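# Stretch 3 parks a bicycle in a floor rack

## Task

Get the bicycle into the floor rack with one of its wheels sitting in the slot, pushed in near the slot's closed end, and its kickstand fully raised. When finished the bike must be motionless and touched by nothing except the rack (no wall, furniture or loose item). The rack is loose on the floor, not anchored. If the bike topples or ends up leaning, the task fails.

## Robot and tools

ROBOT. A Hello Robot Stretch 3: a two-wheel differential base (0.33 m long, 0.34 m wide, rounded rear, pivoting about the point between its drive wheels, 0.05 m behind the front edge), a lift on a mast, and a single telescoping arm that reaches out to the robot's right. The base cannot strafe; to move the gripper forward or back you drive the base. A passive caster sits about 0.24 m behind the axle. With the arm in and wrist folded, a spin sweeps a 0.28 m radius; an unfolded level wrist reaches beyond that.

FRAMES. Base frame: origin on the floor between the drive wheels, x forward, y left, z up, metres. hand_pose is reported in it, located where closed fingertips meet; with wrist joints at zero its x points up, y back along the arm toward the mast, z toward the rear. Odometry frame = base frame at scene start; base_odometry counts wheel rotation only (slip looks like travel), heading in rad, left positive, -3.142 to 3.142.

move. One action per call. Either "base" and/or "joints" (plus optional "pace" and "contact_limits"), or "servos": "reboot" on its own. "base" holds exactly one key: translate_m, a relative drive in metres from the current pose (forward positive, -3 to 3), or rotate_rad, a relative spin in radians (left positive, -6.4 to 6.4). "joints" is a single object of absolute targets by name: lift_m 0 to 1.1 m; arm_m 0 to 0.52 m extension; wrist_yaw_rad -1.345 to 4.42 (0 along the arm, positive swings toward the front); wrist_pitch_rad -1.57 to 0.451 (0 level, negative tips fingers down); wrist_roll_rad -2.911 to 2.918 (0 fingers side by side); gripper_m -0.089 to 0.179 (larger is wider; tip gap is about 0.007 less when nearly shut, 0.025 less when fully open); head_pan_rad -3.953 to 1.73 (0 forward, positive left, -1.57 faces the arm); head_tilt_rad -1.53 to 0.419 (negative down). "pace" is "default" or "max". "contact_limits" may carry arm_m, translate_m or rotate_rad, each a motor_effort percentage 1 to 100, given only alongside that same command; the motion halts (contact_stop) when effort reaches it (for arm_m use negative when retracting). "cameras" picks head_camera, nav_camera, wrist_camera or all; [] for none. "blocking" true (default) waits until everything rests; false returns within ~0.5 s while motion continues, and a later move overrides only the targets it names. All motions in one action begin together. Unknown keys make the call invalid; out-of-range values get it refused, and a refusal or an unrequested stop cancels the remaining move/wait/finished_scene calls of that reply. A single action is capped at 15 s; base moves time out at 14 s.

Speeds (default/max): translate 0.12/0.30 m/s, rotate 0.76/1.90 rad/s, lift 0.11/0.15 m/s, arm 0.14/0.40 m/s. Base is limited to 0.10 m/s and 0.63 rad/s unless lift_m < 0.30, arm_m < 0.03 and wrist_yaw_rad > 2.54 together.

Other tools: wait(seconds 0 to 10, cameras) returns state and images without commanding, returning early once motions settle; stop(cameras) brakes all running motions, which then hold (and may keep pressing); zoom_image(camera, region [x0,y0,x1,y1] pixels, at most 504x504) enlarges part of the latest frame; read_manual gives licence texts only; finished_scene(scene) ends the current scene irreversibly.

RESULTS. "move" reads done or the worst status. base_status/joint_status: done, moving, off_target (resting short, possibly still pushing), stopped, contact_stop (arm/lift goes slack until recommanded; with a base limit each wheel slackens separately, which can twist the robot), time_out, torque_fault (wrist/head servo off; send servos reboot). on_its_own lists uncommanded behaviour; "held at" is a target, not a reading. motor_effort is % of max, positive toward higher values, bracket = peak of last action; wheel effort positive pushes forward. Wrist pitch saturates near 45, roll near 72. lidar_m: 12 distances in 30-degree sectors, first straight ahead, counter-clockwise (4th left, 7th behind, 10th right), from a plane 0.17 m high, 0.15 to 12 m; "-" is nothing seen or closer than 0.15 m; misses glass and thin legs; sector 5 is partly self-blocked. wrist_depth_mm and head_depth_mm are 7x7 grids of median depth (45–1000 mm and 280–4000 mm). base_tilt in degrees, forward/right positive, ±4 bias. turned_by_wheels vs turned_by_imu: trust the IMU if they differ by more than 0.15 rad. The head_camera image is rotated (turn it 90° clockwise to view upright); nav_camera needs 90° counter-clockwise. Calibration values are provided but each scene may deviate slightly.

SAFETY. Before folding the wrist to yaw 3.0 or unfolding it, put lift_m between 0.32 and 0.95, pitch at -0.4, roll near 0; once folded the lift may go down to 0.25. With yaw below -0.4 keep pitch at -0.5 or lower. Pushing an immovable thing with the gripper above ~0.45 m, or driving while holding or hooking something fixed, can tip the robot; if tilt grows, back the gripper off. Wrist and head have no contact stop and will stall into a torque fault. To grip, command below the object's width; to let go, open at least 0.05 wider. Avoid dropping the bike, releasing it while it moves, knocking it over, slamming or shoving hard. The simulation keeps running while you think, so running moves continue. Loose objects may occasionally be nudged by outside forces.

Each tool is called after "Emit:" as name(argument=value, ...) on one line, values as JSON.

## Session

Scene 1 solved. On to scene 2.

Emit:
move(joints={"head_tilt_rad": -0.45, "head_pan_rad": 0.0})

Emit:
move(joints={"head_pan_rad": -1.57}, cameras=["head_camera", "nav_camera"])

Emit:
move(joints={"head_pan_rad": 1.57}, cameras=["head_camera", "nav_camera"])

Emit:
move(joints={"head_pan_rad": -3.1}, cameras=["head_camera", "nav_camera"])

Scene clock: 0.83 s.
move: done
base_odometry: x=+0.000 y=+0.000 heading=+0.000
turned_by_wheels: +0.000
turned_by_imu: +0.000
base_tilt: forward=-1.4 right=-0.5
lidar_m: 1.24 2.18 2.07 1.31 0.92 0.88 0.90 1.18 1.66 1.70 2.27 1.25
head_depth_mm: 3245 3516 3685 2679 1927 1640 1350 / 3360 3642 3856 2800 1695 1607 1358 / 3506 3780 - 2872 2089 1654 1353 / 3717 - - 2883 2114 1663 1380 / 3532 3685 3872 2928 2135 1668 1384 / 3047 3217 3313 2961 2156 1687 1392 / 2685 2804 2896 2870 2160 1697 1397
base_status: not commanded
joint_positions: lift_m=+0.523 arm_m=+0.000 wrist_yaw_rad=+2.995 wrist_pitch_rad=-0.456 wrist_roll_rad=+0.000 gripper_m=+0.037 head_pan_rad=+0.000 head_tilt_rad=-0.444
joint_status: all done
measured_speeds: all 0
motor_effort: left_wheel=+0.1(0.6) right_wheel=+0.1(0.3) lift_m=+26.1(26.2) arm_m=-1.3(2.3) wrist_yaw_rad=-0.2(1.0) wrist_pitch_rad=+2.6(2.8) wrist_roll_rad=+0.0(0.4) gripper_m=+0.4(0.7) head_pan_rad=+0.7(4.5) head_tilt_rad=-2.7(3.0)
hand_pose: x=+0.0108 y=+0.0722 z=+0.5269 quat_wxyz=(+0.210, +0.698, +0.109, +0.676) (m; base frame)
wrist_depth_mm: - 138 - - - - - / - 149 - - - - - / - 161 - - - - - / - 178 - - - - - / 905 201 248 943 - - - / 782 755 124 789 786 851 860 / 686 654 267 683 125 729 752
pictures: head_camera (sideways), nav_camera (sideways), wrist_camera
camera_calibration:
head_camera: T_world_to_cam=[[-0.434853, 0.0463717, -0.899307, 1.1996], [-0.00163643, 0.998631, 0.0522846, -0.06545], [0.9005, 0.0242077, -0.434182, 0.521068], [0, 0, 0, 1]] pos_world=[0.0523221, -0.00288113, 1.30847]
nav_camera: T_world_to_cam=[[0.433909, 0.0041236, 0.900947, -1.13184], [0.0512236, -0.998485, -0.0201, 0.0784191], [0.899499, 0.0548713, -0.433463, 0.514827], [0, 0, 0, 1]] pos_world=[0.0240128, 0.0547183, 1.24446]
wrist_camera: T_world_to_cam=[[0.991399, -0.124965, 0.0388851, -0.0250517], [-0.0372752, -0.554426, -0.831398, 0.525745], [0.125454, 0.822798, -0.554315, 0.393235], [0, 0, 0, 1]] pos_world=[-0.00489952, -0.035197, 0.656054]

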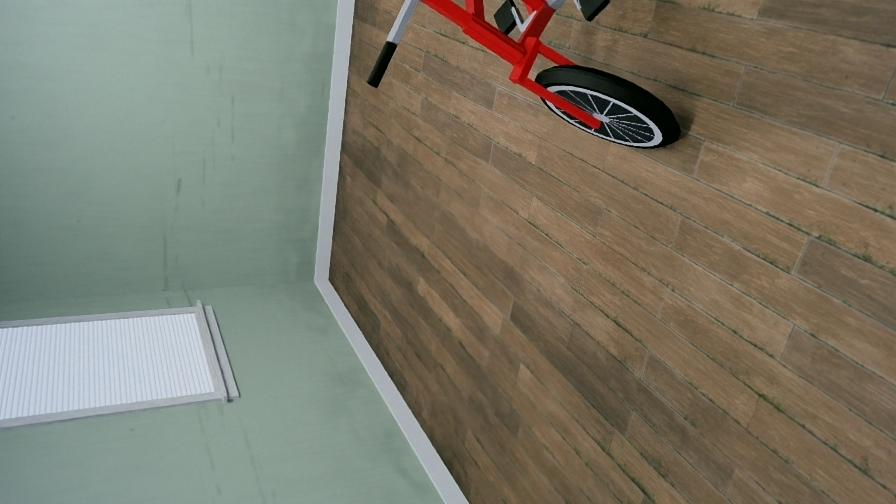

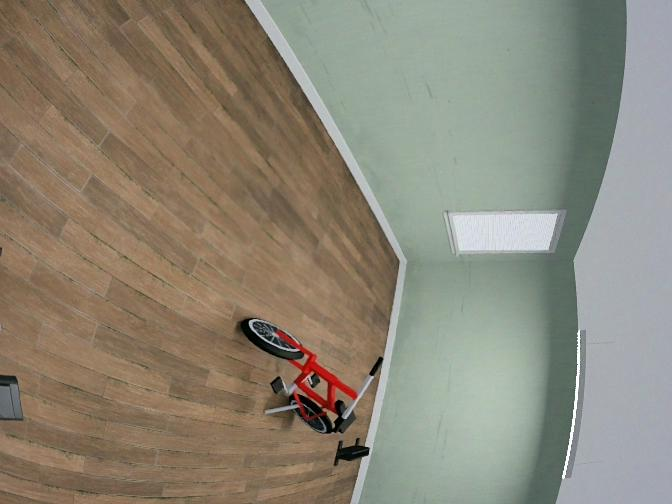

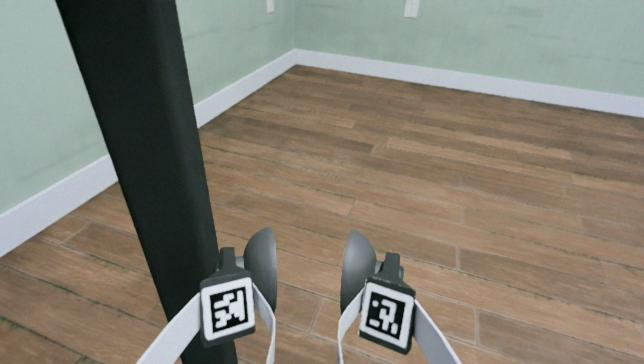

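Scene clock: 2.10 s.
move: done
base_odometry: x=+0.000 y=+0.000 heading=+0.000
turned_by_wheels: +0.000
turned_by_imu: +0.000
base_tilt: forward=-1.3 right=-0.5
lidar_m: 1.24 2.18 2.07 1.32 0.92 0.88 0.90 1.18 1.66 1.70 2.26 1.25
head_depth_mm: 1398 1491 1612 1748 1895 1645 1354 / 1453 1552 1689 1835 1966 1659 1357 / 1525 1646 1779 1947 2057 1655 1366 / 1583 1708 1875 2070 2127 1656 1372 / 1665 1801 1981 2194 2142 1675 1380 / 1739 1917 2117 2318 2171 1690 1387 / 1822 1991 2222 2509 2157 1696 1393
base_status: not commanded
joint_positions: lift_m=+0.523 arm_m=+0.000 wrist_yaw_rad=+2.995 wrist_pitch_rad=-0.456 wrist_roll_rad=+0.000 gripper_m=+0.037 head_pan_rad=-1.562 head_tilt_rad=-0.444
joint_status: all done
measured_speeds: all 0
motor_effort: left_wheel=-0.6(0.8) right_wheel=+0.1(0.3) lift_m=+24.9(26.4) arm_m=-2.8(3.5) wrist_yaw_rad=-0.3(1.0) wrist_pitch_rad=+2.5(2.8) wrist_roll_rad=-0.2(0.4) gripper_m=+0.2(1.1) head_pan_rad=-4.0(6.2) head_tilt_rad=-3.0(3.2)
hand_pose: x=+0.0108 y=+0.0722 z=+0.5269 quat_wxyz=(+0.210, +0.698, +0.109, +0.676) (m; base frame)
wrist_depth_mm: - 139 - - - - - / - 150 - - - - - / - 160 - - - - - / - 179 - - - - - / 917 201 251 996 987 - - / 786 756 125 766 777 847 866 / 669 665 269 704 124 743 744
pictures: head_camera (sideways), nav_camera (sideways)
camera_calibration:
head_camera: T_world_to_cam=[[0.0424016, 0.435613, -0.899135, 1.19647], [0.998575, 0.0107211, 0.0522852, -0.0715521], [0.0324158, -0.90007, -0.434538, 0.526827], [0, 0, 0, 1]] pos_world=[0.00364048, -0.046249, 1.30845]
nav_camera: T_world_to_cam=[[0.00808301, -0.43421, 0.900775, -1.12902], [-0.997976, -0.0603176, -0.0201203, 0.0848456], [0.063069, -0.89879, -0.433819, 0.520392], [0, 0, 0, 1]] pos_world=[0.0609791, -0.0173904, 1.24446]

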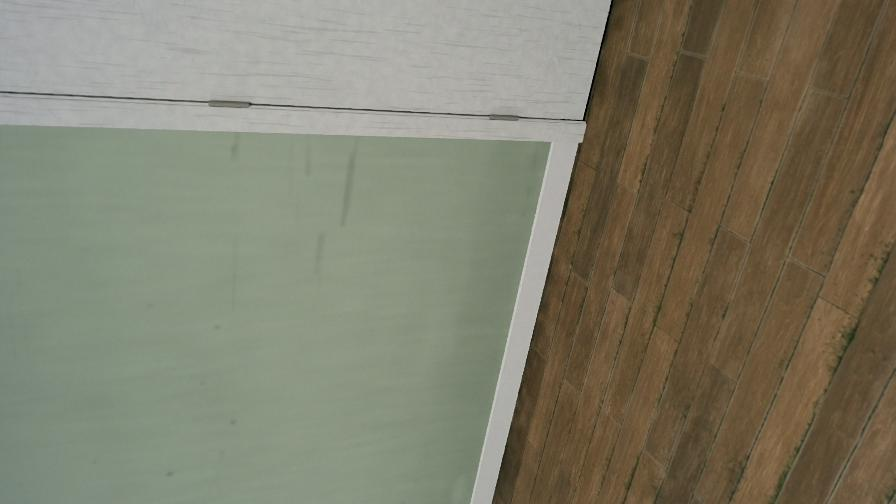

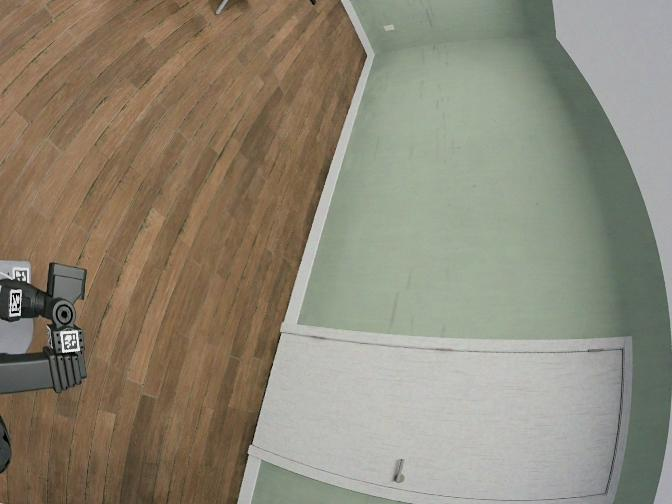

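Scene clock: 3.90 s.
move: done
base_odometry: x=+0.000 y=+0.000 heading=+0.000
turned_by_wheels: +0.000
turned_by_imu: +0.000
base_tilt: forward=-1.3 right=-0.5
lidar_m: 1.24 2.18 2.07 1.32 0.92 0.88 0.90 1.18 1.66 1.70 2.26 1.25
head_depth_mm: 1726 1857 2018 2169 2098 1629 1349 / 1797 1939 2095 2274 2083 1642 1356 / 1881 2019 2193 2395 2089 1650 1368 / 1850 1950 2092 2215 2096 1669 1371 / 1526 1597 1700 1791 1914 1672 1377 / 1316 1378 1432 1491 1576 1587 1384 / 1142 1196 1247 1286 1341 1408 1389
base_status: not commanded
joint_positions: lift_m=+0.523 arm_m=+0.000 wrist_yaw_rad=+2.995 wrist_pitch_rad=-0.456 wrist_roll_rad=+0.000 gripper_m=+0.037 head_pan_rad=+1.562 head_tilt_rad=-0.444
joint_status: all done
measured_speeds: all 0
motor_effort: left_wheel=-0.4(0.8) right_wheel=+0.3(0.3) lift_m=+24.5(25.6) arm_m=-5.1(5.8) wrist_yaw_rad=+0.5(1.5) wrist_pitch_rad=+2.6(2.7) wrist_roll_rad=-0.3(0.5) gripper_m=+0.7(1.6) head_pan_rad=+4.7(9.2) head_tilt_rad=-2.4(3.1)
hand_pose: x=+0.0108 y=+0.0722 z=+0.5269 quat_wxyz=(+0.210, +0.698, +0.109, +0.676) (m; base frame)
wrist_depth_mm: - 138 - - - - - / - 150 - - - - - / - 161 - - - - - / - 178 - - - - - / 881 201 248 967 970 998 999 / 794 784 125 778 780 856 878 / 698 668 267 691 124 721 737
pictures: head_camera (sideways), nav_camera (sideways)
camera_calibration:
head_camera: T_world_to_cam=[[-0.0503376, -0.434768, -0.899135, 1.19703], [-0.998604, 0.00748883, 0.0522852, -0.0593693], [-0.0159985, 0.900511, -0.434538, 0.527122], [0, 0, 0, 1]] pos_world=[0.00940246, 0.0461965, 1.30845]
nav_camera: T_world_to_cam=[[-0.000164239, 0.434285, 0.900775, -1.12897], [0.99891, 0.0421104, -0.0201203, 0.0726645], [-0.0466699, 0.899791, -0.433819, 0.521062], [0, 0, 0, 1]] pos_world=[-0.0484529, 0.0183882, 1.24446]

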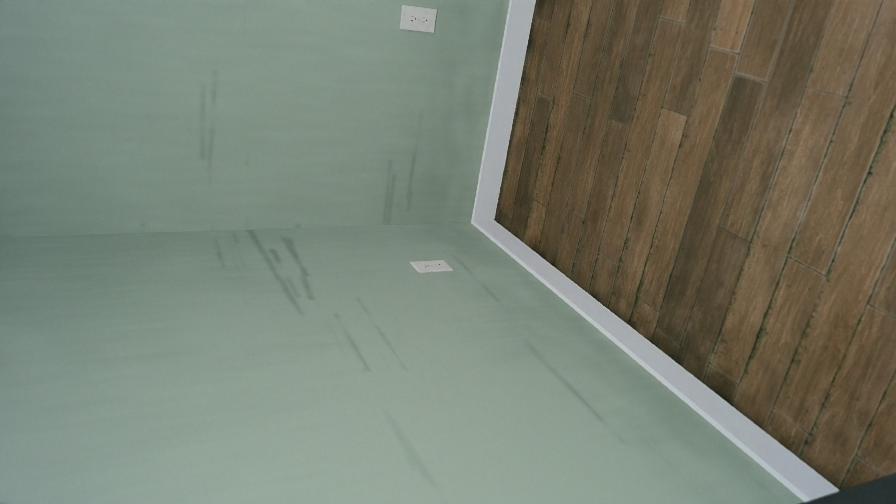

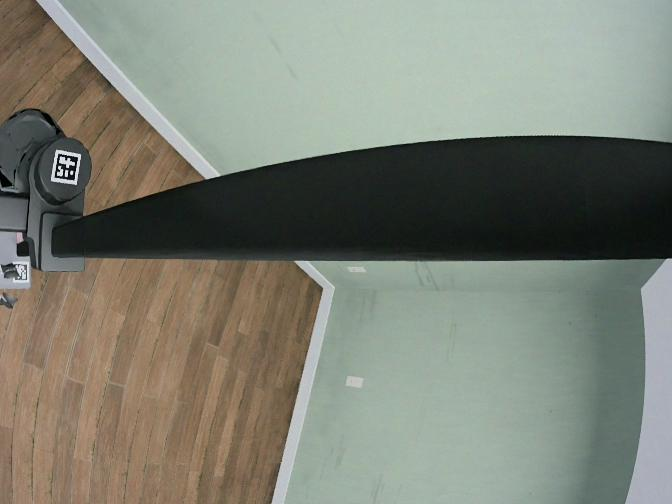

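Scene clock: 6.20 s.
move: done
base_odometry: x=+0.000 y=+0.000 heading=+0.000
turned_by_wheels: +0.000
turned_by_imu: +0.000
base_tilt: forward=-1.3 right=-0.4
lidar_m: 1.24 2.18 2.06 1.32 0.92 0.88 0.90 1.18 1.66 1.69 2.26 1.25
head_depth_mm: 731 782 840 913 992 1097 1222 / 762 815 885 964 1058 1170 1286 / 796 859 931 1015 1123 1259 1330 / 835 903 985 1086 1200 1349 1372 / 878 956 1041 1148 1285 1471 1379 / 925 1009 1114 1241 1392 1561 1386 / 980 1070 1183 1338 1515 1641 1391
base_status: not commanded
joint_positions: lift_m=+0.523 arm_m=+0.000 wrist_yaw_rad=+2.995 wrist_pitch_rad=-0.456 wrist_roll_rad=+0.000 gripper_m=+0.037 head_pan_rad=-3.092 head_tilt_rad=-0.444
joint_status: all done
measured_speeds: all 0
motor_effort: left_wheel=+0.0(0.8) right_wheel=+0.1(0.5) lift_m=+24.0(25.2) arm_m=-7.9(8.3) wrist_yaw_rad=-0.3(1.5) wrist_pitch_rad=+2.3(2.8) wrist_roll_rad=+0.0(0.3) gripper_m=-0.3(0.8) head_pan_rad=-3.9(6.5) head_tilt_rad=-2.2(3.4)
hand_pose: x=+0.0108 y=+0.0722 z=+0.5269 quat_wxyz=(+0.210, +0.698, +0.109, +0.676) (m; base frame)
wrist_depth_mm: - 138 - - - - - / - 149 - - - - - / - 160 - - - - - / - 177 - - - - - / 894 203 249 960 956 - - / 769 749 125 788 781 814 868 / 686 669 267 685 124 711 741
pictures: head_camera (sideways), nav_camera (sideways)
camera_calibration:
head_camera: T_world_to_cam=[[0.43711, -0.0245932, -0.899072, 1.19398], [0.0514317, -0.997307, 0.0522854, -0.0657748], [-0.897936, -0.0690953, -0.434668, 0.532671], [0, 0, 0, 1]] pos_world=[-0.0402118, 0.000571162, 1.30845]
nav_camera: T_world_to_cam=[[-0.433649, -0.0257922, 0.900713, -1.12624], [-0.100967, 0.994686, -0.0201277, 0.0793835], [-0.895407, -0.0996708, -0.433949, 0.526409], [0, 0, 0, 1]] pos_world=[-0.00902934, -0.0555423, 1.24445]

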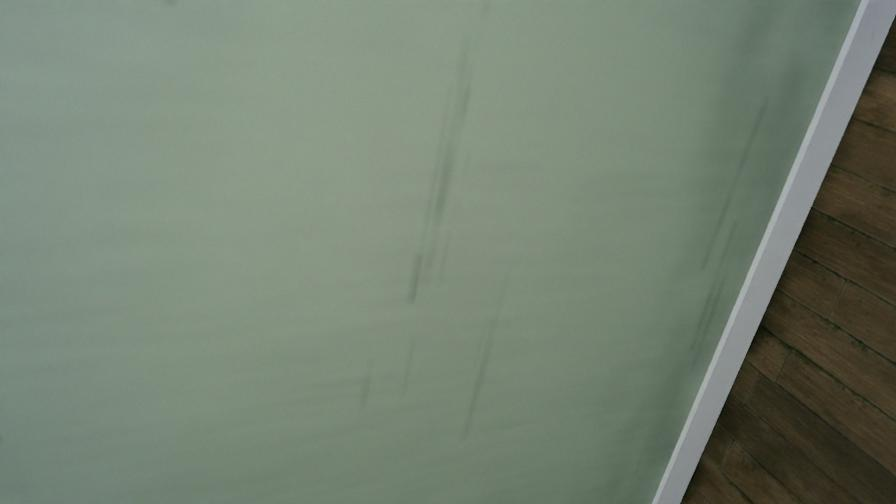

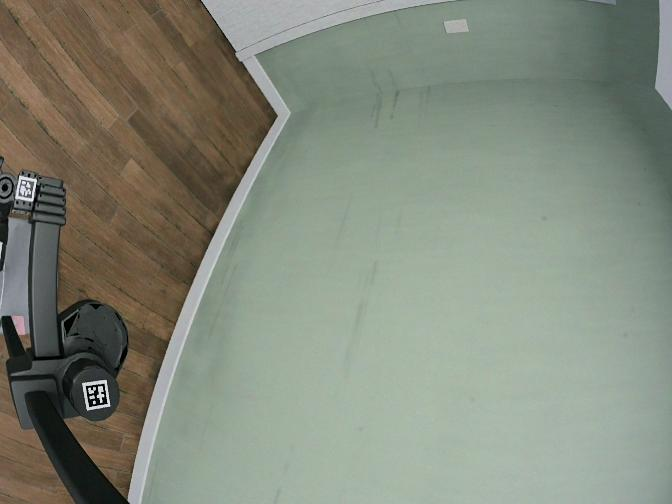

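Emit:
move(joints={"head_pan_rad": -0.35, "head_tilt_rad": -0.4})

Emit:
zoom_image(camera="head_camera", region=[350, 50, 750, 450])

Scene clock: 10.70 s.
move: done
base_odometry: x=+0.000 y=+0.000 heading=+0.000
turned_by_wheels: +0.000
turned_by_imu: +0.000
base_tilt: forward=-1.4 right=-0.5
lidar_m: 1.24 2.18 2.07 1.31 0.93 0.88 0.90 1.18 1.66 1.69 2.27 1.25
head_depth_mm: 3241 3548 3790 2999 2181 1697 1385 / 3296 3552 3739 3041 2183 1719 1384 / 3345 3587 3882 2120 2069 1711 1398 / 3397 3621 3855 2956 2040 1738 1413 / 3352 3613 3925 3181 2133 1640 1416 / 3439 3657 3861 3201 2268 1746 1428 / 3496 3695 - 3217 2283 1763 1438
base_status: not commanded
joint_positions: lift_m=+0.523 arm_m=+0.000 wrist_yaw_rad=+2.995 wrist_pitch_rad=-0.456 wrist_roll_rad=+0.000 gripper_m=+0.037 head_pan_rad=-0.358 head_tilt_rad=-0.408
joint_status: all done
measured_speeds: all 0
motor_effort: left_wheel=-0.2(0.8) right_wheel=+0.1(0.4) lift_m=+22.3(23.1) arm_m=-11.7(12.7) wrist_yaw_rad=+0.7(1.9) wrist_pitch_rad=+2.4(2.7) wrist_roll_rad=-0.1(0.3) gripper_m=+0.7(0.9) head_pan_rad=+3.5(8.3) head_tilt_rad=+3.4(5.5)
hand_pose: x=+0.0108 y=+0.0722 z=+0.5269 quat_wxyz=(+0.210, +0.698, +0.109, +0.676) (m; base frame)
wrist_depth_mm: - 138 - - - - - / - 150 - - - - - / - 160 - - - - - / - 178 - - - - - / 903 202 247 - 982 - - / 781 756 124 780 791 830 861 / 676 666 268 689 124 740 733
pictures: head_camera (sideways), nav_camera (sideways), wrist_camera
camera_calibration:
head_camera: T_world_to_cam=[[-0.360886, 0.184664, -0.914145, 1.21851], [0.346956, 0.936428, 0.0521938, -0.0674607], [0.865669, -0.298332, -0.402014, 0.479421], [0, 0, 0, 1]] pos_world=[0.0481297, -0.0188161, 1.31015]
nav_camera: T_world_to_cam=[[0.377657, -0.137024, 0.915751, -1.15081], [-0.301564, -0.953271, -0.0182731, 0.0781935], [0.875462, -0.269257, -0.401331, 0.473161], [0, 0, 0, 1]] pos_world=[0.0439584, 0.0442518, 1.24518]
wrist_camera: T_world_to_cam=[[0.991399, -0.124965, 0.038885, -0.0250517], [-0.0372753, -0.554425, -0.831398, 0.525745], [0.125454, 0.822798, -0.554315, 0.393235], [0, 0, 0, 1]] pos_world=[-0.00489951, -0.035197, 0.656054]

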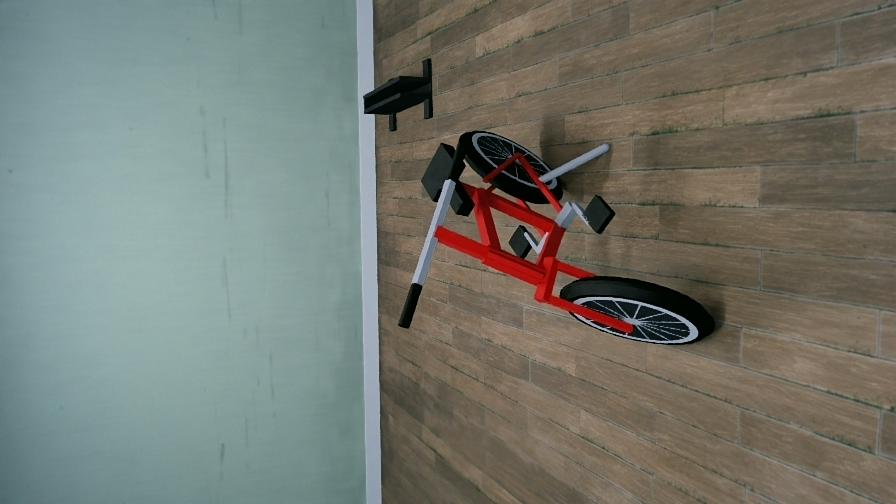

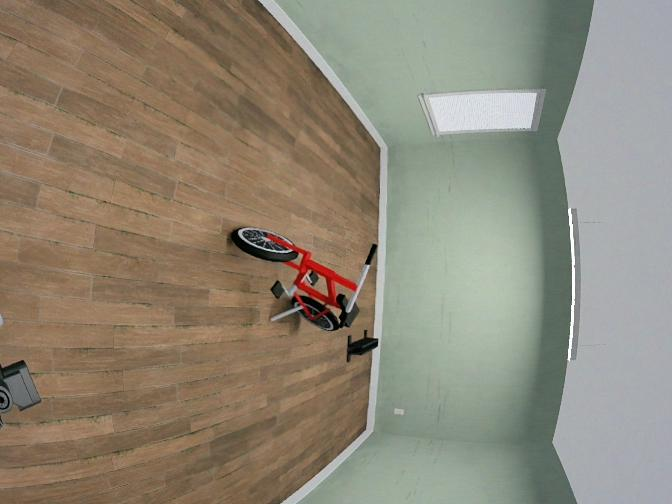

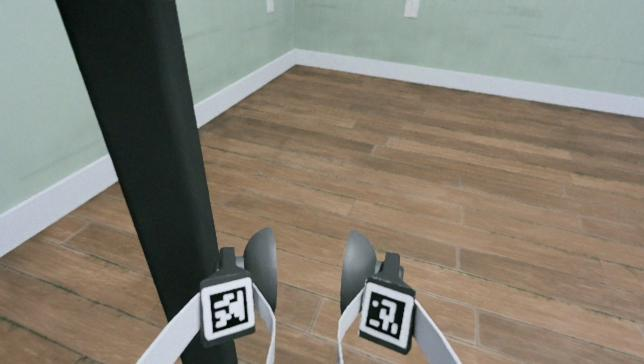

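Scaled by 1.260 from the camera's 896x504 image, which has a finer 1280x720 frame.

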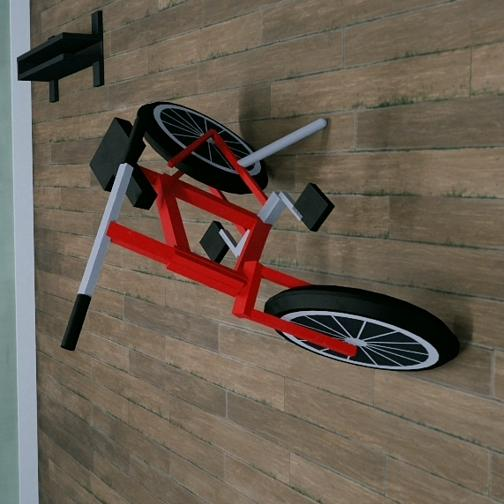

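Emit:
zoom_image(camera="head_camera", region=[340, 30, 500, 160])

Scaled by 3.150 from the camera's 896x504 image, which has a finer 1280x720 frame.

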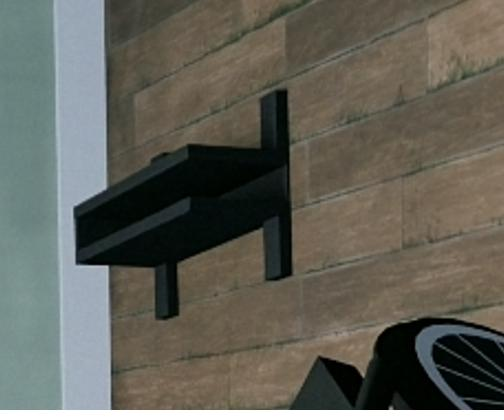

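Emit:
move(joints={"lift_m": 0.27, "head_tilt_rad": -0.5, "head_pan_rad": 0.3}, base={"rotate_rad": -0.804}, cameras=["nav_camera"])

Emit:
move(base={"translate_m": 1.874}, pace="max")

Scene clock: 72.07 s.
move: done
base_odometry: x=+0.000 y=+0.000 heading=-0.804
turned_by_wheels: -0.804
turned_by_imu: -0.789
base_tilt: forward=-1.3 right=-0.5
lidar_m: 2.06 1.24 2.49 2.07 1.99 1.06 0.88 0.88 0.98 1.59 1.66 1.87
head_depth_mm: 3454 3686 3810 2562 1947 1567 1312 / 3487 3722 3770 2563 1947 1567 1313 / 3307 3698 3831 2569 1966 1588 1321 / 3337 3630 3798 2272 1981 1594 1327 / 3348 3584 3841 1969 1941 1602 1339 / 3304 3567 3740 2669 1671 1613 1344 / 3285 3542 3790 2731 2022 1616 1352
base_status: done
joint_positions: lift_m=+0.270 arm_m=+0.000 wrist_yaw_rad=+2.995 wrist_pitch_rad=-0.456 wrist_roll_rad=+0.000 gripper_m=+0.037 head_pan_rad=+0.292 head_tilt_rad=-0.494
joint_status: all done
measured_speeds: all 0
motor_effort: left_wheel=+3.7(9.4) right_wheel=-4.8(8.2) lift_m=+18.2(23.0) arm_m=-14.8(15.7) wrist_yaw_rad=+0.4(1.6) wrist_pitch_rad=+2.6(2.8) wrist_roll_rad=-0.3(0.4) gripper_m=+0.0(1.4) head_pan_rad=+3.9(8.0) head_tilt_rad=-2.2(3.7)
hand_pose: x=+0.0107 y=+0.0721 z=+0.2743 quat_wxyz=(+0.210, +0.698, +0.109, +0.676) (m; base frame)
wrist_depth_mm: - 137 - - - - - / - 150 - - - - - / 858 160 870 909 956 973 - / 671 179 675 707 744 747 769 / 555 207 212 598 603 630 625 / 465 274 124 283 479 509 520 / 245 247 127 255 124 446 458
pictures: nav_camera (sideways)
camera_calibration:
nav_camera: T_world_to_cam=[[0.456765, 0.141476, 0.878265, -1.10239], [0.335225, -0.941867, -0.0226213, 0.0799677], [0.824009, 0.304749, -0.477638, 0.572769], [0, 0, 0, 1]] pos_world=[0.00476136, 0.0567304, 1.24358]

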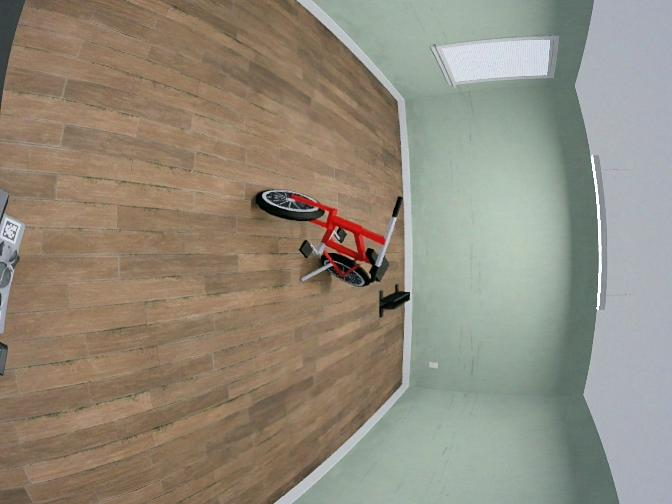

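Scene clock: 79.73 s.
move: done
base_odometry: x=+1.301 y=-1.349 heading=-0.804
turned_by_wheels: +0.000
turned_by_imu: +0.010
base_tilt: forward=-1.3 right=-0.5
lidar_m: 1.99 2.10 0.53 0.52 0.69 0.97 2.65 2.36 1.30 1.09 1.09 1.22
head_depth_mm: 1836 1987 2198 2343 1936 1568 1305 / 1821 1978 2187 2324 1945 1572 1321 / 1804 1980 2163 2338 1975 1588 1312 / 1804 1961 2123 2337 1969 1588 1328 / 1771 1946 2141 2300 1892 1586 1334 / 1773 1939 2104 2318 2013 1608 1335 / 1768 1920 2091 2320 2026 1626 1354
base_status: done
joint_positions: lift_m=+0.270 arm_m=+0.000 wrist_yaw_rad=+2.995 wrist_pitch_rad=-0.456 wrist_roll_rad=+0.000 gripper_m=+0.037 head_pan_rad=+0.292 head_tilt_rad=-0.494
joint_status: not commanded
measured_speeds: all 0
motor_effort: left_wheel=-0.1(11.1) right_wheel=-1.7(6.0) lift_m=+31.3(34.2) arm_m=-14.5(15.9) wrist_yaw_rad=+1.4(2.3) wrist_pitch_rad=+2.5(2.9) wrist_roll_rad=-0.2(0.5) gripper_m=-0.5(1.2) head_pan_rad=+4.1(4.7) head_tilt_rad=-2.3(3.0)
hand_pose: x=+0.0107 y=+0.0721 z=+0.2743 quat_wxyz=(+0.210, +0.698, +0.109, +0.676) (m; base frame)
wrist_depth_mm: 136 138 539 537 - - - / 580 149 585 587 - - - / 812 160 747 652 915 972 988 / 661 179 687 692 726 750 769 / 558 206 211 589 592 606 621 / 475 275 124 287 476 510 519 / 249 249 127 257 124 442 449
pictures: head_camera (sideways), nav_camera (sideways), wrist_camera
camera_calibration:
head_camera: T_world_to_cam=[[-0.472905, -0.0936924, -0.876118, 1.16959], [-0.28643, 0.956673, 0.0523003, -0.0637299], [0.833258, 0.27568, -0.479251, 0.580123], [0, 0, 0, 1]] pos_world=[0.0514566, 0.0106217, 1.30605]
nav_camera: T_world_to_cam=[[0.457549, 0.141804, 0.877804, -1.1018], [0.335378, -0.941811, -0.0226696, 0.0800297], [0.823511, 0.304769, -0.478483, 0.573871], [0, 0, 0, 1]] pos_world=[0.00469703, 0.056714, 1.24356]
wrist_camera: T_world_to_cam=[[0.991401, -0.124953, 0.0388785, -0.0152266], [-0.0373126, -0.554678, -0.831228, 0.315675], [0.125429, 0.822629, -0.554571, 0.253322], [0, 0, 0, 1]] pos_world=[-0.00489974, -0.0351951, 0.403475]

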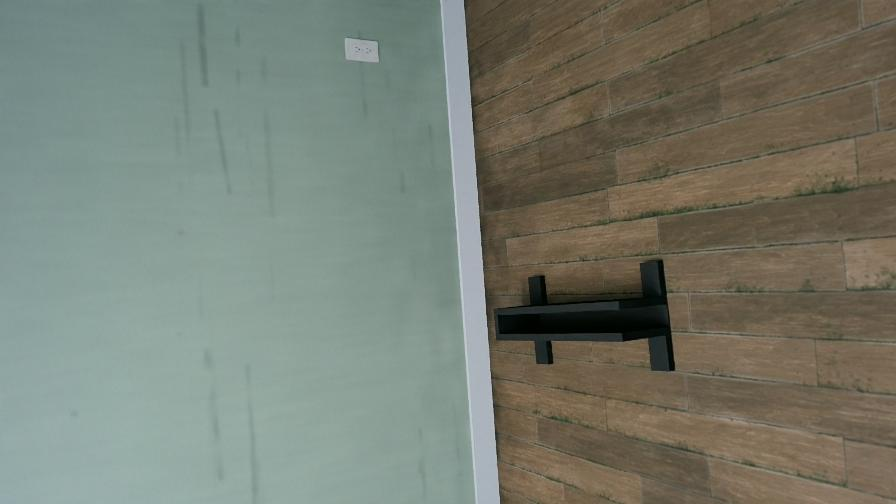

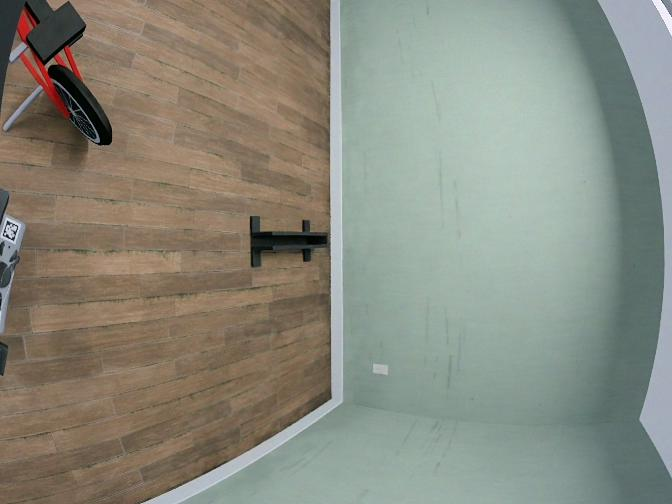

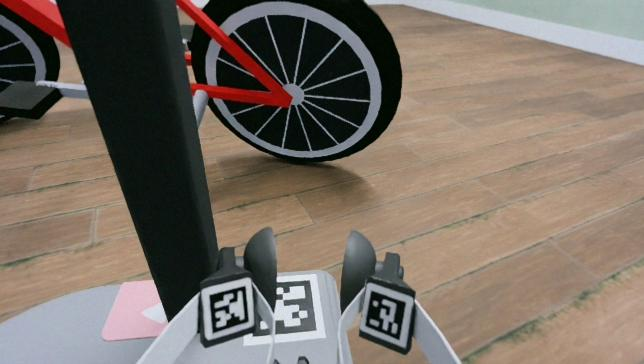

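Emit:
move(base={"rotate_rad": 0.512}, cameras=[])

Emit:
move(base={"translate_m": 1.008}, pace="max", cameras=[])

Emit:
move(base={"rotate_rad": 1.46}, joints={"head_pan_rad": -1.57, "head_tilt_rad": -0.85, "lift_m": 0.4}, cameras=["head_camera", "nav_camera"])

Scene clock: 98.07 s.
move: done
base_odometry: x=+1.301 y=-1.349 heading=-0.292
turned_by_wheels: +0.512
turned_by_imu: +0.503
base_tilt: forward=-1.3 right=-0.5
lidar_m: 2.10 0.54 0.52 0.65 0.96 2.65 2.52 1.32 1.09 1.09 1.21 1.95
head_depth_mm: 1760 1905 2079 2247 1866 1575 1304 / 1824 1986 2141 2342 1964 1570 1314 / 1927 2061 2276 2456 1970 1571 1313 / 2001 2170 2387 2540 1976 1597 1329 / 2111 2296 2499 2682 1997 1600 1333 / 2181 2412 2665 2719 2009 1612 1339 / 2309 2526 2829 2686 2026 1629 1350
base_status: done
joint_positions: lift_m=+0.270 arm_m=+0.000 wrist_yaw_rad=+2.995 wrist_pitch_rad=-0.456 wrist_roll_rad=+0.000 gripper_m=+0.037 head_pan_rad=+0.292 head_tilt_rad=-0.494
joint_status: not commanded
measured_speeds: all 0
motor_effort: left_wheel=-4.1(8.4) right_wheel=+4.4(7.5) lift_m=+20.2(24.2) arm_m=-12.1(15.1) wrist_yaw_rad=-0.1(1.3) wrist_pitch_rad=+2.7(2.9) wrist_roll_rad=-0.1(0.4) gripper_m=+0.1(0.9) head_pan_rad=+3.7(4.6) head_tilt_rad=-2.7(3.1)
hand_pose: x=+0.0107 y=+0.0722 z=+0.2743 quat_wxyz=(+0.210, +0.698, +0.109, +0.676) (m; base frame)
wrist_depth_mm: - 138 914 752 532 444 - / - 150 - - 559 512 - / 830 161 884 885 659 547 952 / 669 178 679 684 704 689 764 / 550 207 211 599 584 600 612 / 471 276 125 287 472 519 525 / 245 248 127 257 124 444 450
pictures: none
No camera images: "cameras" was empty.

Scene clock: 102.77 s.
move: done
base_odometry: x=+2.266 y=-1.639 heading=-0.292
turned_by_wheels: +0.000
turned_by_imu: +0.005
base_tilt: forward=-1.3 right=-0.4
lidar_m: 1.12 1.25 2.02 2.47 2.76 0.65 2.89 1.54 1.28 1.28 1.35 1.12
head_depth_mm: 927 994 1082 1179 1303 1438 1304 / 956 1037 1133 1243 1378 1479 1317 / 1002 1081 1193 1317 1461 1548 1318 / 1046 1139 1253 1395 1551 1583 1334 / 1094 1199 1320 1473 1675 1597 1337 / 1140 1254 1394 1566 1794 1609 1339 / 1199 1329 1483 1687 1890 1615 1341
base_status: done
joint_positions: lift_m=+0.270 arm_m=+0.000 wrist_yaw_rad=+2.995 wrist_pitch_rad=-0.456 wrist_roll_rad=+0.000 gripper_m=+0.037 head_pan_rad=+0.292 head_tilt_rad=-0.495
joint_status: not commanded
measured_speeds: all 0
motor_effort: left_wheel=-2.7(8.8) right_wheel=+3.1(9.6) lift_m=+21.1(22.1) arm_m=-7.4(13.3) wrist_yaw_rad=-1.1(1.6) wrist_pitch_rad=+2.7(3.0) wrist_roll_rad=-0.2(0.4) gripper_m=+0.4(1.1) head_pan_rad=+3.9(4.8) head_tilt_rad=-2.1(3.0)
hand_pose: x=+0.0107 y=+0.0722 z=+0.2742 quat_wxyz=(+0.210, +0.698, +0.109, +0.676) (m; base frame)
wrist_depth_mm: - 139 - - - - - / - 150 - - - - - / 839 161 892 940 964 977 999 / 668 179 679 731 736 740 800 / 559 206 211 593 601 612 617 / 467 277 125 288 479 509 518 / 246 246 127 253 124 439 452
pictures: none
No camera images: "cameras" was empty.

Scene clock: 106.20 s.
move: done
base_odometry: x=+2.266 y=-1.639 heading=+1.168
turned_by_wheels: +1.460
turned_by_imu: +1.433
base_tilt: forward=-1.4 right=-0.4
lidar_m: 2.46 2.61 0.65 3.59 1.69 1.31 1.28 1.36 1.14 1.12 1.19 1.72
head_depth_mm: 999 1146 1346 1580 1450 1271 1137 / 1000 1147 1357 1595 1441 1274 1117 / 1001 1158 1363 1608 1378 1213 1009 / 1005 1161 1362 1613 1439 1280 645 / 1004 1163 1367 1610 1470 1293 1146 / 1011 1162 1371 1618 1475 1295 1155 / 1013 1172 1380 1638 1477 1302 1163
base_status: done
joint_positions: lift_m=+0.400 arm_m=+0.000 wrist_yaw_rad=+2.995 wrist_pitch_rad=-0.456 wrist_roll_rad=+0.000 gripper_m=+0.037 head_pan_rad=-1.562 head_tilt_rad=-0.839
joint_status: all done
measured_speeds: all 0
motor_effort: left_wheel=-3.7(8.4) right_wheel=+4.6(8.0) lift_m=+31.0(38.6) arm_m=-8.3(9.4) wrist_yaw_rad=+0.4(1.6) wrist_pitch_rad=+2.7(3.0) wrist_roll_rad=-0.2(0.5) gripper_m=+0.0(1.2) head_pan_rad=-3.4(7.3) head_tilt_rad=-4.7(6.1)
hand_pose: x=+0.0107 y=+0.0721 z=+0.4042 quat_wxyz=(+0.210, +0.698, +0.109, +0.676) (m; base frame)
wrist_depth_mm: - 139 - - - - - / - 150 - - 922 - - / - 160 - - - - - / 878 178 903 949 977 988 - / 728 204 247 784 789 817 839 / 622 619 125 640 624 680 702 / 544 553 268 558 124 593 597
pictures: head_camera (sideways), nav_camera (sideways)
camera_calibration:
head_camera: T_world_to_cam=[[0.0397288, 0.748065, -0.662435, 0.887921], [0.998757, -0.00975696, 0.0488811, -0.0670951], [0.0301029, -0.663554, -0.747523, 0.934005], [0, 0, 0, 1]] pos_world=[0.00361952, -0.0451147, 1.28966]
nav_camera: T_world_to_cam=[[0.0107625, -0.747377, 0.664313, -0.820781], [-0.998094, -0.0483972, -0.0382787, 0.108471], [0.0607595, -0.662635, -0.746474, 0.927142], [0, 0, 0, 1]] pos_world=[0.0607656, 0.00617329, 1.24149]

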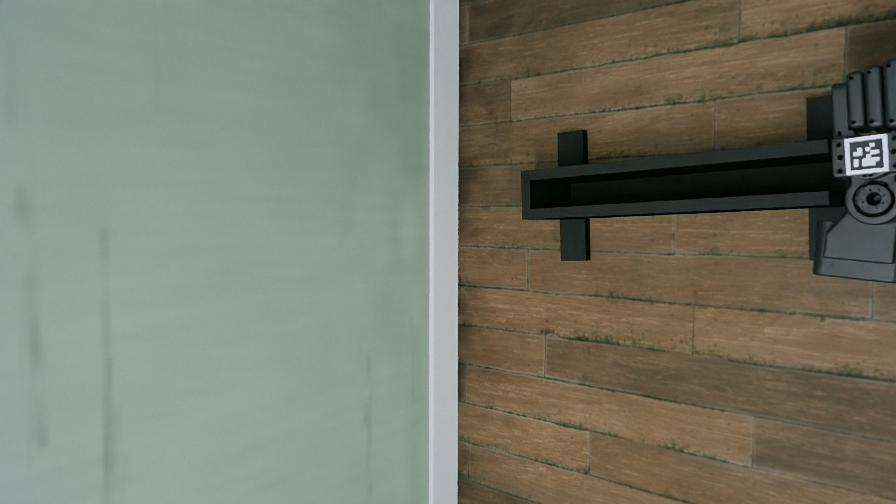

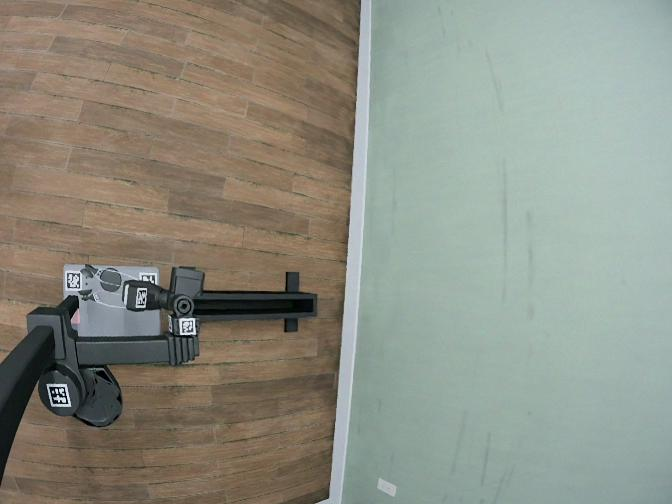

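Emit:
move(base={"translate_m": -0.062}, joints={"wrist_yaw_rad": 0.0, "wrist_pitch_rad": -0.4, "lift_m": 0.42}, cameras=[])

Emit:
move(joints={"wrist_pitch_rad": -1.57, "arm_m": 0.42, "gripper_m": 0.17, "lift_m": 0.42})

Scene clock: 115.80 s.
move: done
base_odometry: x=+2.242 y=-1.696 heading=+1.168
turned_by_wheels: +0.000
turned_by_imu: +0.000
base_tilt: forward=-1.3 right=-0.5
lidar_m: 2.53 2.69 0.68 3.59 1.61 1.24 1.22 1.29 1.13 1.11 1.18 1.71
head_depth_mm: 994 1141 1341 1580 1440 1272 1134 / 994 1146 1345 1590 1446 1276 568 / 999 1154 1356 1583 1421 1254 661 / 1005 1153 1359 1604 1431 1264 1105 / 1004 1157 1366 1619 1468 1292 1148 / 1008 1159 1369 1618 1467 1290 1152 / 1010 1167 1372 1630 1465 1295 1154
base_status: done
joint_positions: lift_m=+0.420 arm_m=+0.000 wrist_yaw_rad=+0.002 wrist_pitch_rad=-0.420 wrist_roll_rad=+0.000 gripper_m=+0.037 head_pan_rad=-1.562 head_tilt_rad=-0.839
joint_status: all done
measured_speeds: all 0
motor_effort: left_wheel=-3.4(9.4) right_wheel=-0.8(3.9) lift_m=+30.5(39.9) arm_m=-14.6(15.5) wrist_yaw_rad=-2.1(4.0) wrist_pitch_rad=+3.8(5.4) wrist_roll_rad=-0.3(0.4) gripper_m=+0.2(1.2) head_pan_rad=-3.3(4.1) head_tilt_rad=-4.6(5.5)
hand_pose: x=-0.0210 y=-0.3691 z=+0.4322 quat_wxyz=(+0.692, +0.149, -0.691, -0.147) (m; base frame)
wrist_depth_mm: - - - - - - - / - - - - - - - / - - - - - - - / 938 - - - 972 - - / 817 830 879 688 846 873 891 / 686 691 124 466 686 734 755 / 590 584 127 560 125 627 641
pictures: none
No camera images: "cameras" was empty.

Scene clock: 120.10 s.
move: done
base_odometry: x=+2.242 y=-1.696 heading=+1.168
turned_by_wheels: +0.000
turned_by_imu: +0.000
base_tilt: forward=-1.4 right=-0.4
lidar_m: 2.52 2.68 0.68 3.60 1.61 1.24 1.22 1.29 1.13 1.11 1.18 1.71
head_depth_mm: 993 1142 1352 1577 1437 1268 1135 / 996 1145 1351 1583 1415 658 575 / 1001 1150 1352 855 983 1259 1115 / 1007 1153 1367 1585 1394 1258 1109 / 1008 1157 1360 1610 1464 1284 1144 / 1010 1155 1379 1617 1478 1295 1155 / 1012 1157 1374 1624 1479 1294 1157
base_status: not commanded
joint_positions: lift_m=+0.420 arm_m=+0.420 wrist_yaw_rad=+0.001 wrist_pitch_rad=-1.549 wrist_roll_rad=+0.000 gripper_m=+0.170 head_pan_rad=-1.562 head_tilt_rad=-0.839
joint_status: all done
joint sent to its limit — wrist_pitch_rad, lower limit.
measured_speeds: all 0
motor_effort: left_wheel=-3.3(4.4) right_wheel=-0.6(1.1) lift_m=+23.7(33.6) arm_m=+15.8(23.2) wrist_yaw_rad=-1.1(3.5) wrist_pitch_rad=-1.2(2.8) wrist_roll_rad=-0.2(0.4) gripper_m=+0.8(81.5) head_pan_rad=-3.1(4.1) head_tilt_rad=-4.8(5.6)
hand_pose: x=-0.0216 y=-0.5464 z=+0.3020 quat_wxyz=(+0.506, +0.495, -0.505, -0.495) (m; base frame)
wrist_depth_mm: 440 433 431 403 443 440 452 / 436 436 450 443 451 457 452 / 455 450 458 404 456 459 471 / 461 469 465 386 467 468 477 / 467 470 472 465 481 482 492 / - 485 482 417 492 137 487 / 117 495 499 410 503 119 493
pictures: head_camera (sideways), nav_camera (sideways), wrist_camera
camera_calibration:
head_camera: T_world_to_cam=[[0.0397576, 0.748065, -0.662434, 0.887919], [0.998757, -0.00979551, 0.048881, -0.0670951], [0.0300773, -0.663553, -0.747524, 0.934007], [0, 0, 0, 1]] pos_world=[0.00361778, -0.0451145, 1.28966]
nav_camera: T_world_to_cam=[[0.0107337, -0.747379, 0.664311, -0.820779], [-0.998096, -0.0483587, -0.0382788, 0.108471], [0.060734, -0.662636, -0.746475, 0.927144], [0, 0, 0, 1]] pos_world=[0.0607658, 0.00617131, 1.24149]
wrist_camera: T_world_to_cam=[[-0.999032, -0.0439835, -0.000245842, -0.0484999], [-0.0437423, 0.992938, 0.11028, 0.555526], [-0.00460638, 0.110184, -0.993901, 0.522205], [0, 0, 0, 1]] pos_world=[-0.0217475, -0.611275, 0.457744]

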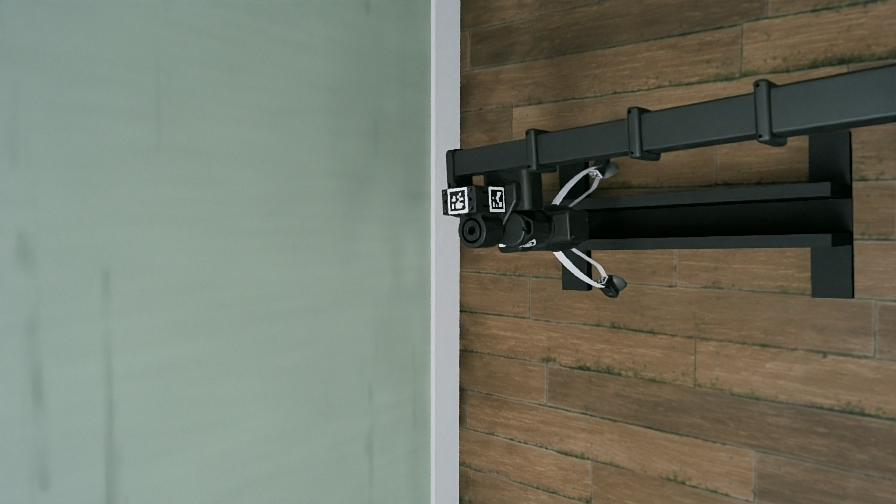

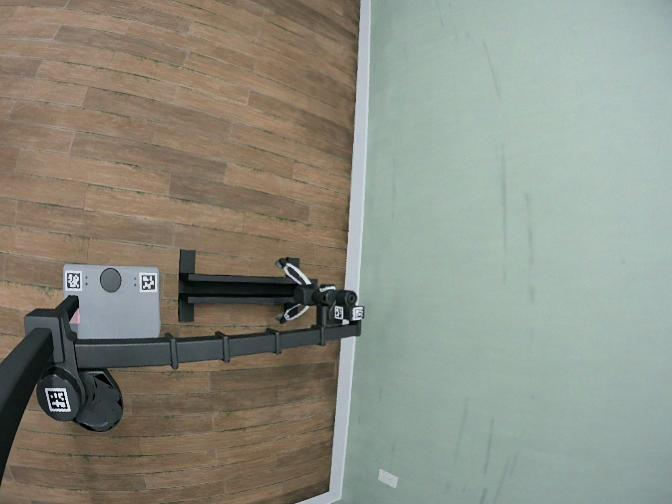

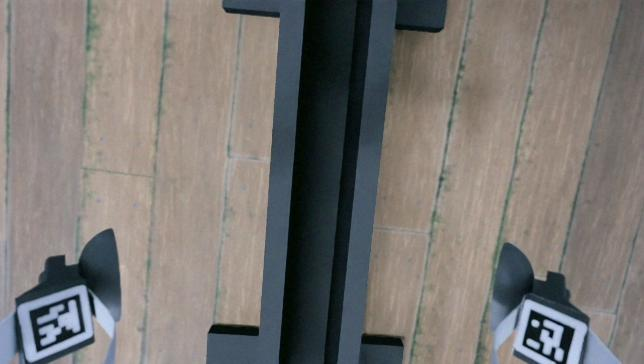

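Emit:
move(joints={"wrist_roll_rad": 0.07, "arm_m": 0.43, "lift_m": 0.203}, cameras=["wrist_camera"])

Emit:
move(joints={"gripper_m": 0.0}, cameras=["head_camera", "wrist_camera"])

Scene clock: 128.53 s.
move: done
base_odometry: x=+2.242 y=-1.696 heading=+1.167
turned_by_wheels: +0.000
turned_by_imu: +0.000
base_tilt: forward=-1.4 right=-0.5
lidar_m: 2.53 2.69 0.68 3.61 1.61 1.24 1.22 1.29 1.13 1.11 1.18 1.71
head_depth_mm: 992 1136 1343 1573 1442 1261 1127 / 994 1150 1349 1585 1444 1269 1103 / 997 1147 1355 1608 1009 1158 1103 / 1002 1150 1364 1605 1401 1253 1112 / 1006 1161 1369 1613 1473 1285 1149 / 1006 1161 1379 1625 1474 1295 1154 / 1014 1168 1365 1631 1472 1296 1154
base_status: not commanded
joint_positions: lift_m=+0.203 arm_m=+0.430 wrist_yaw_rad=+0.001 wrist_pitch_rad=-1.552 wrist_roll_rad=+0.065 gripper_m=+0.170 head_pan_rad=-1.562 head_tilt_rad=-0.839
joint_status: all done
measured_speeds: all 0
motor_effort: left_wheel=-3.7(4.1) right_wheel=+5.5(5.5) lift_m=+15.7(22.5) arm_m=+15.6(23.0) wrist_yaw_rad=+0.0(2.0) wrist_pitch_rad=-0.5(1.4) wrist_roll_rad=+1.4(2.4) gripper_m=-2.2(2.2) head_pan_rad=-3.3(4.2) head_tilt_rad=-4.9(5.4)
hand_pose: x=-0.0216 y=-0.5557 z=+0.0851 quat_wxyz=(+0.488, +0.479, -0.520, -0.511) (m; base frame)
wrist_depth_mm: 229 77 88 226 136 78 234 / 231 - 104 233 134 80 240 / 235 80 81 235 116 81 243 / 242 81 107 242 115 83 250 / 248 - 108 244 131 85 258 / - 85 110 249 130 87 257 / 114 87 87 257 129 89 112
pictures: wrist_camera
camera_calibration:
wrist_camera: T_world_to_cam=[[-0.999778, 0.0210326, -0.00153645, -0.0127471], [0.0207255, 0.993412, 0.11271, 0.590178], [0.00389691, 0.112653, -0.993627, 0.309135], [0, 0, 0, 1]] pos_world=[-0.0261806, -0.620847, 0.240626]

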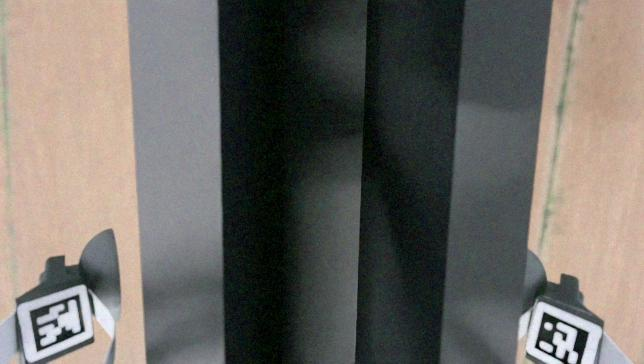

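Scene clock: 130.97 s.
move: done
base_odometry: x=+2.242 y=-1.696 heading=+1.167
turned_by_wheels: +0.000
turned_by_imu: +0.000
base_tilt: forward=-1.3 right=-0.5
lidar_m: 2.53 2.68 0.68 3.60 1.61 1.24 1.22 1.29 1.13 1.11 1.18 1.72
head_depth_mm: 996 1148 1343 1582 1447 1275 1133 / 999 1146 1341 1591 1443 1274 1103 / 996 1147 1351 1602 1013 1191 1105 / 1003 1152 1358 1584 1360 1248 1110 / 1003 1166 1365 1597 1469 1285 1141 / 1010 1166 1371 1622 1475 1282 1150 / 1009 1165 1369 1635 1479 1292 1150
base_status: not commanded
joint_positions: lift_m=+0.203 arm_m=+0.430 wrist_yaw_rad=+0.001 wrist_pitch_rad=-1.553 wrist_roll_rad=+0.065 gripper_m=+0.002 head_pan_rad=-1.562 head_tilt_rad=-0.839
joint_status: all done
measured_speeds: all 0
motor_effort: left_wheel=-4.1(4.9) right_wheel=+4.5(7.4) lift_m=+27.8(28.1) arm_m=+14.2(16.0) wrist_yaw_rad=+0.7(1.5) wrist_pitch_rad=-0.2(0.8) wrist_roll_rad=+1.8(1.8) gripper_m=-52.7(99.4) head_pan_rad=-3.7(4.1) head_tilt_rad=-4.7(5.5)
hand_pose: x=-0.0216 y=-0.5553 z=+0.0851 quat_wxyz=(+0.488, +0.479, -0.520, -0.512) (m; base frame)
wrist_depth_mm: - 77 113 227 109 79 234 / 232 78 114 231 94 80 238 / 236 80 115 234 94 82 245 / 243 82 117 240 126 247 248 / 248 - 117 246 106 252 253 / 248 85 119 250 124 120 259 / - 87 141 258 91 111 265
pictures: head_camera (sideways), wrist_camera
camera_calibration:
head_camera: T_world_to_cam=[[0.0397575, 0.748065, -0.662434, 0.887919], [0.998757, -0.0097954, 0.048881, -0.0670951], [0.0300774, -0.663553, -0.747524, 0.934007], [0, 0, 0, 1]] pos_world=[0.00361779, -0.0451145, 1.28966]
wrist_camera: T_world_to_cam=[[-0.999777, 0.0210647, -0.00150274, -0.0127409], [0.020755, 0.993231, 0.114283, 0.589541], [0.00389992, 0.114227, -0.993447, 0.30995], [0, 0, 0, 1]] pos_world=[-0.0261827, -0.620687, 0.240525]

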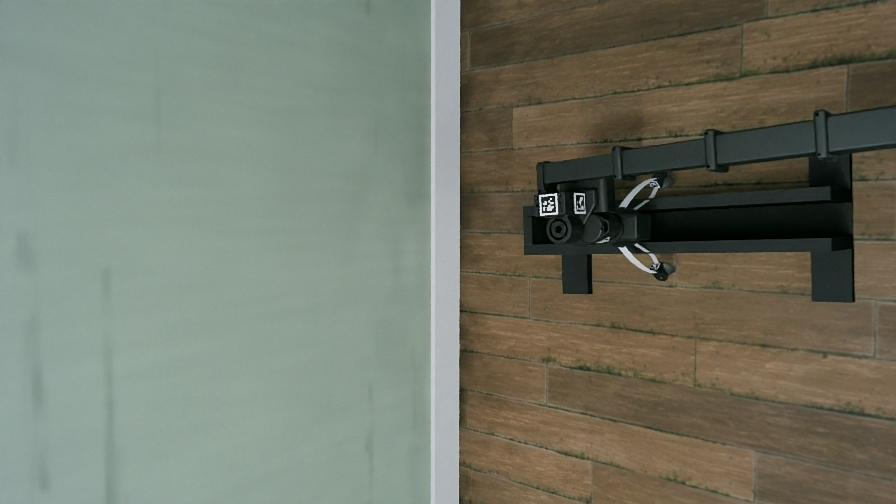

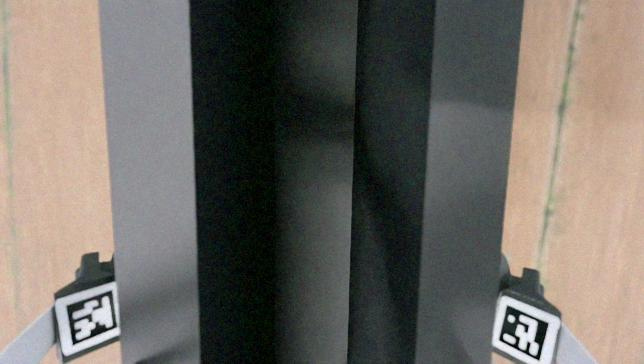

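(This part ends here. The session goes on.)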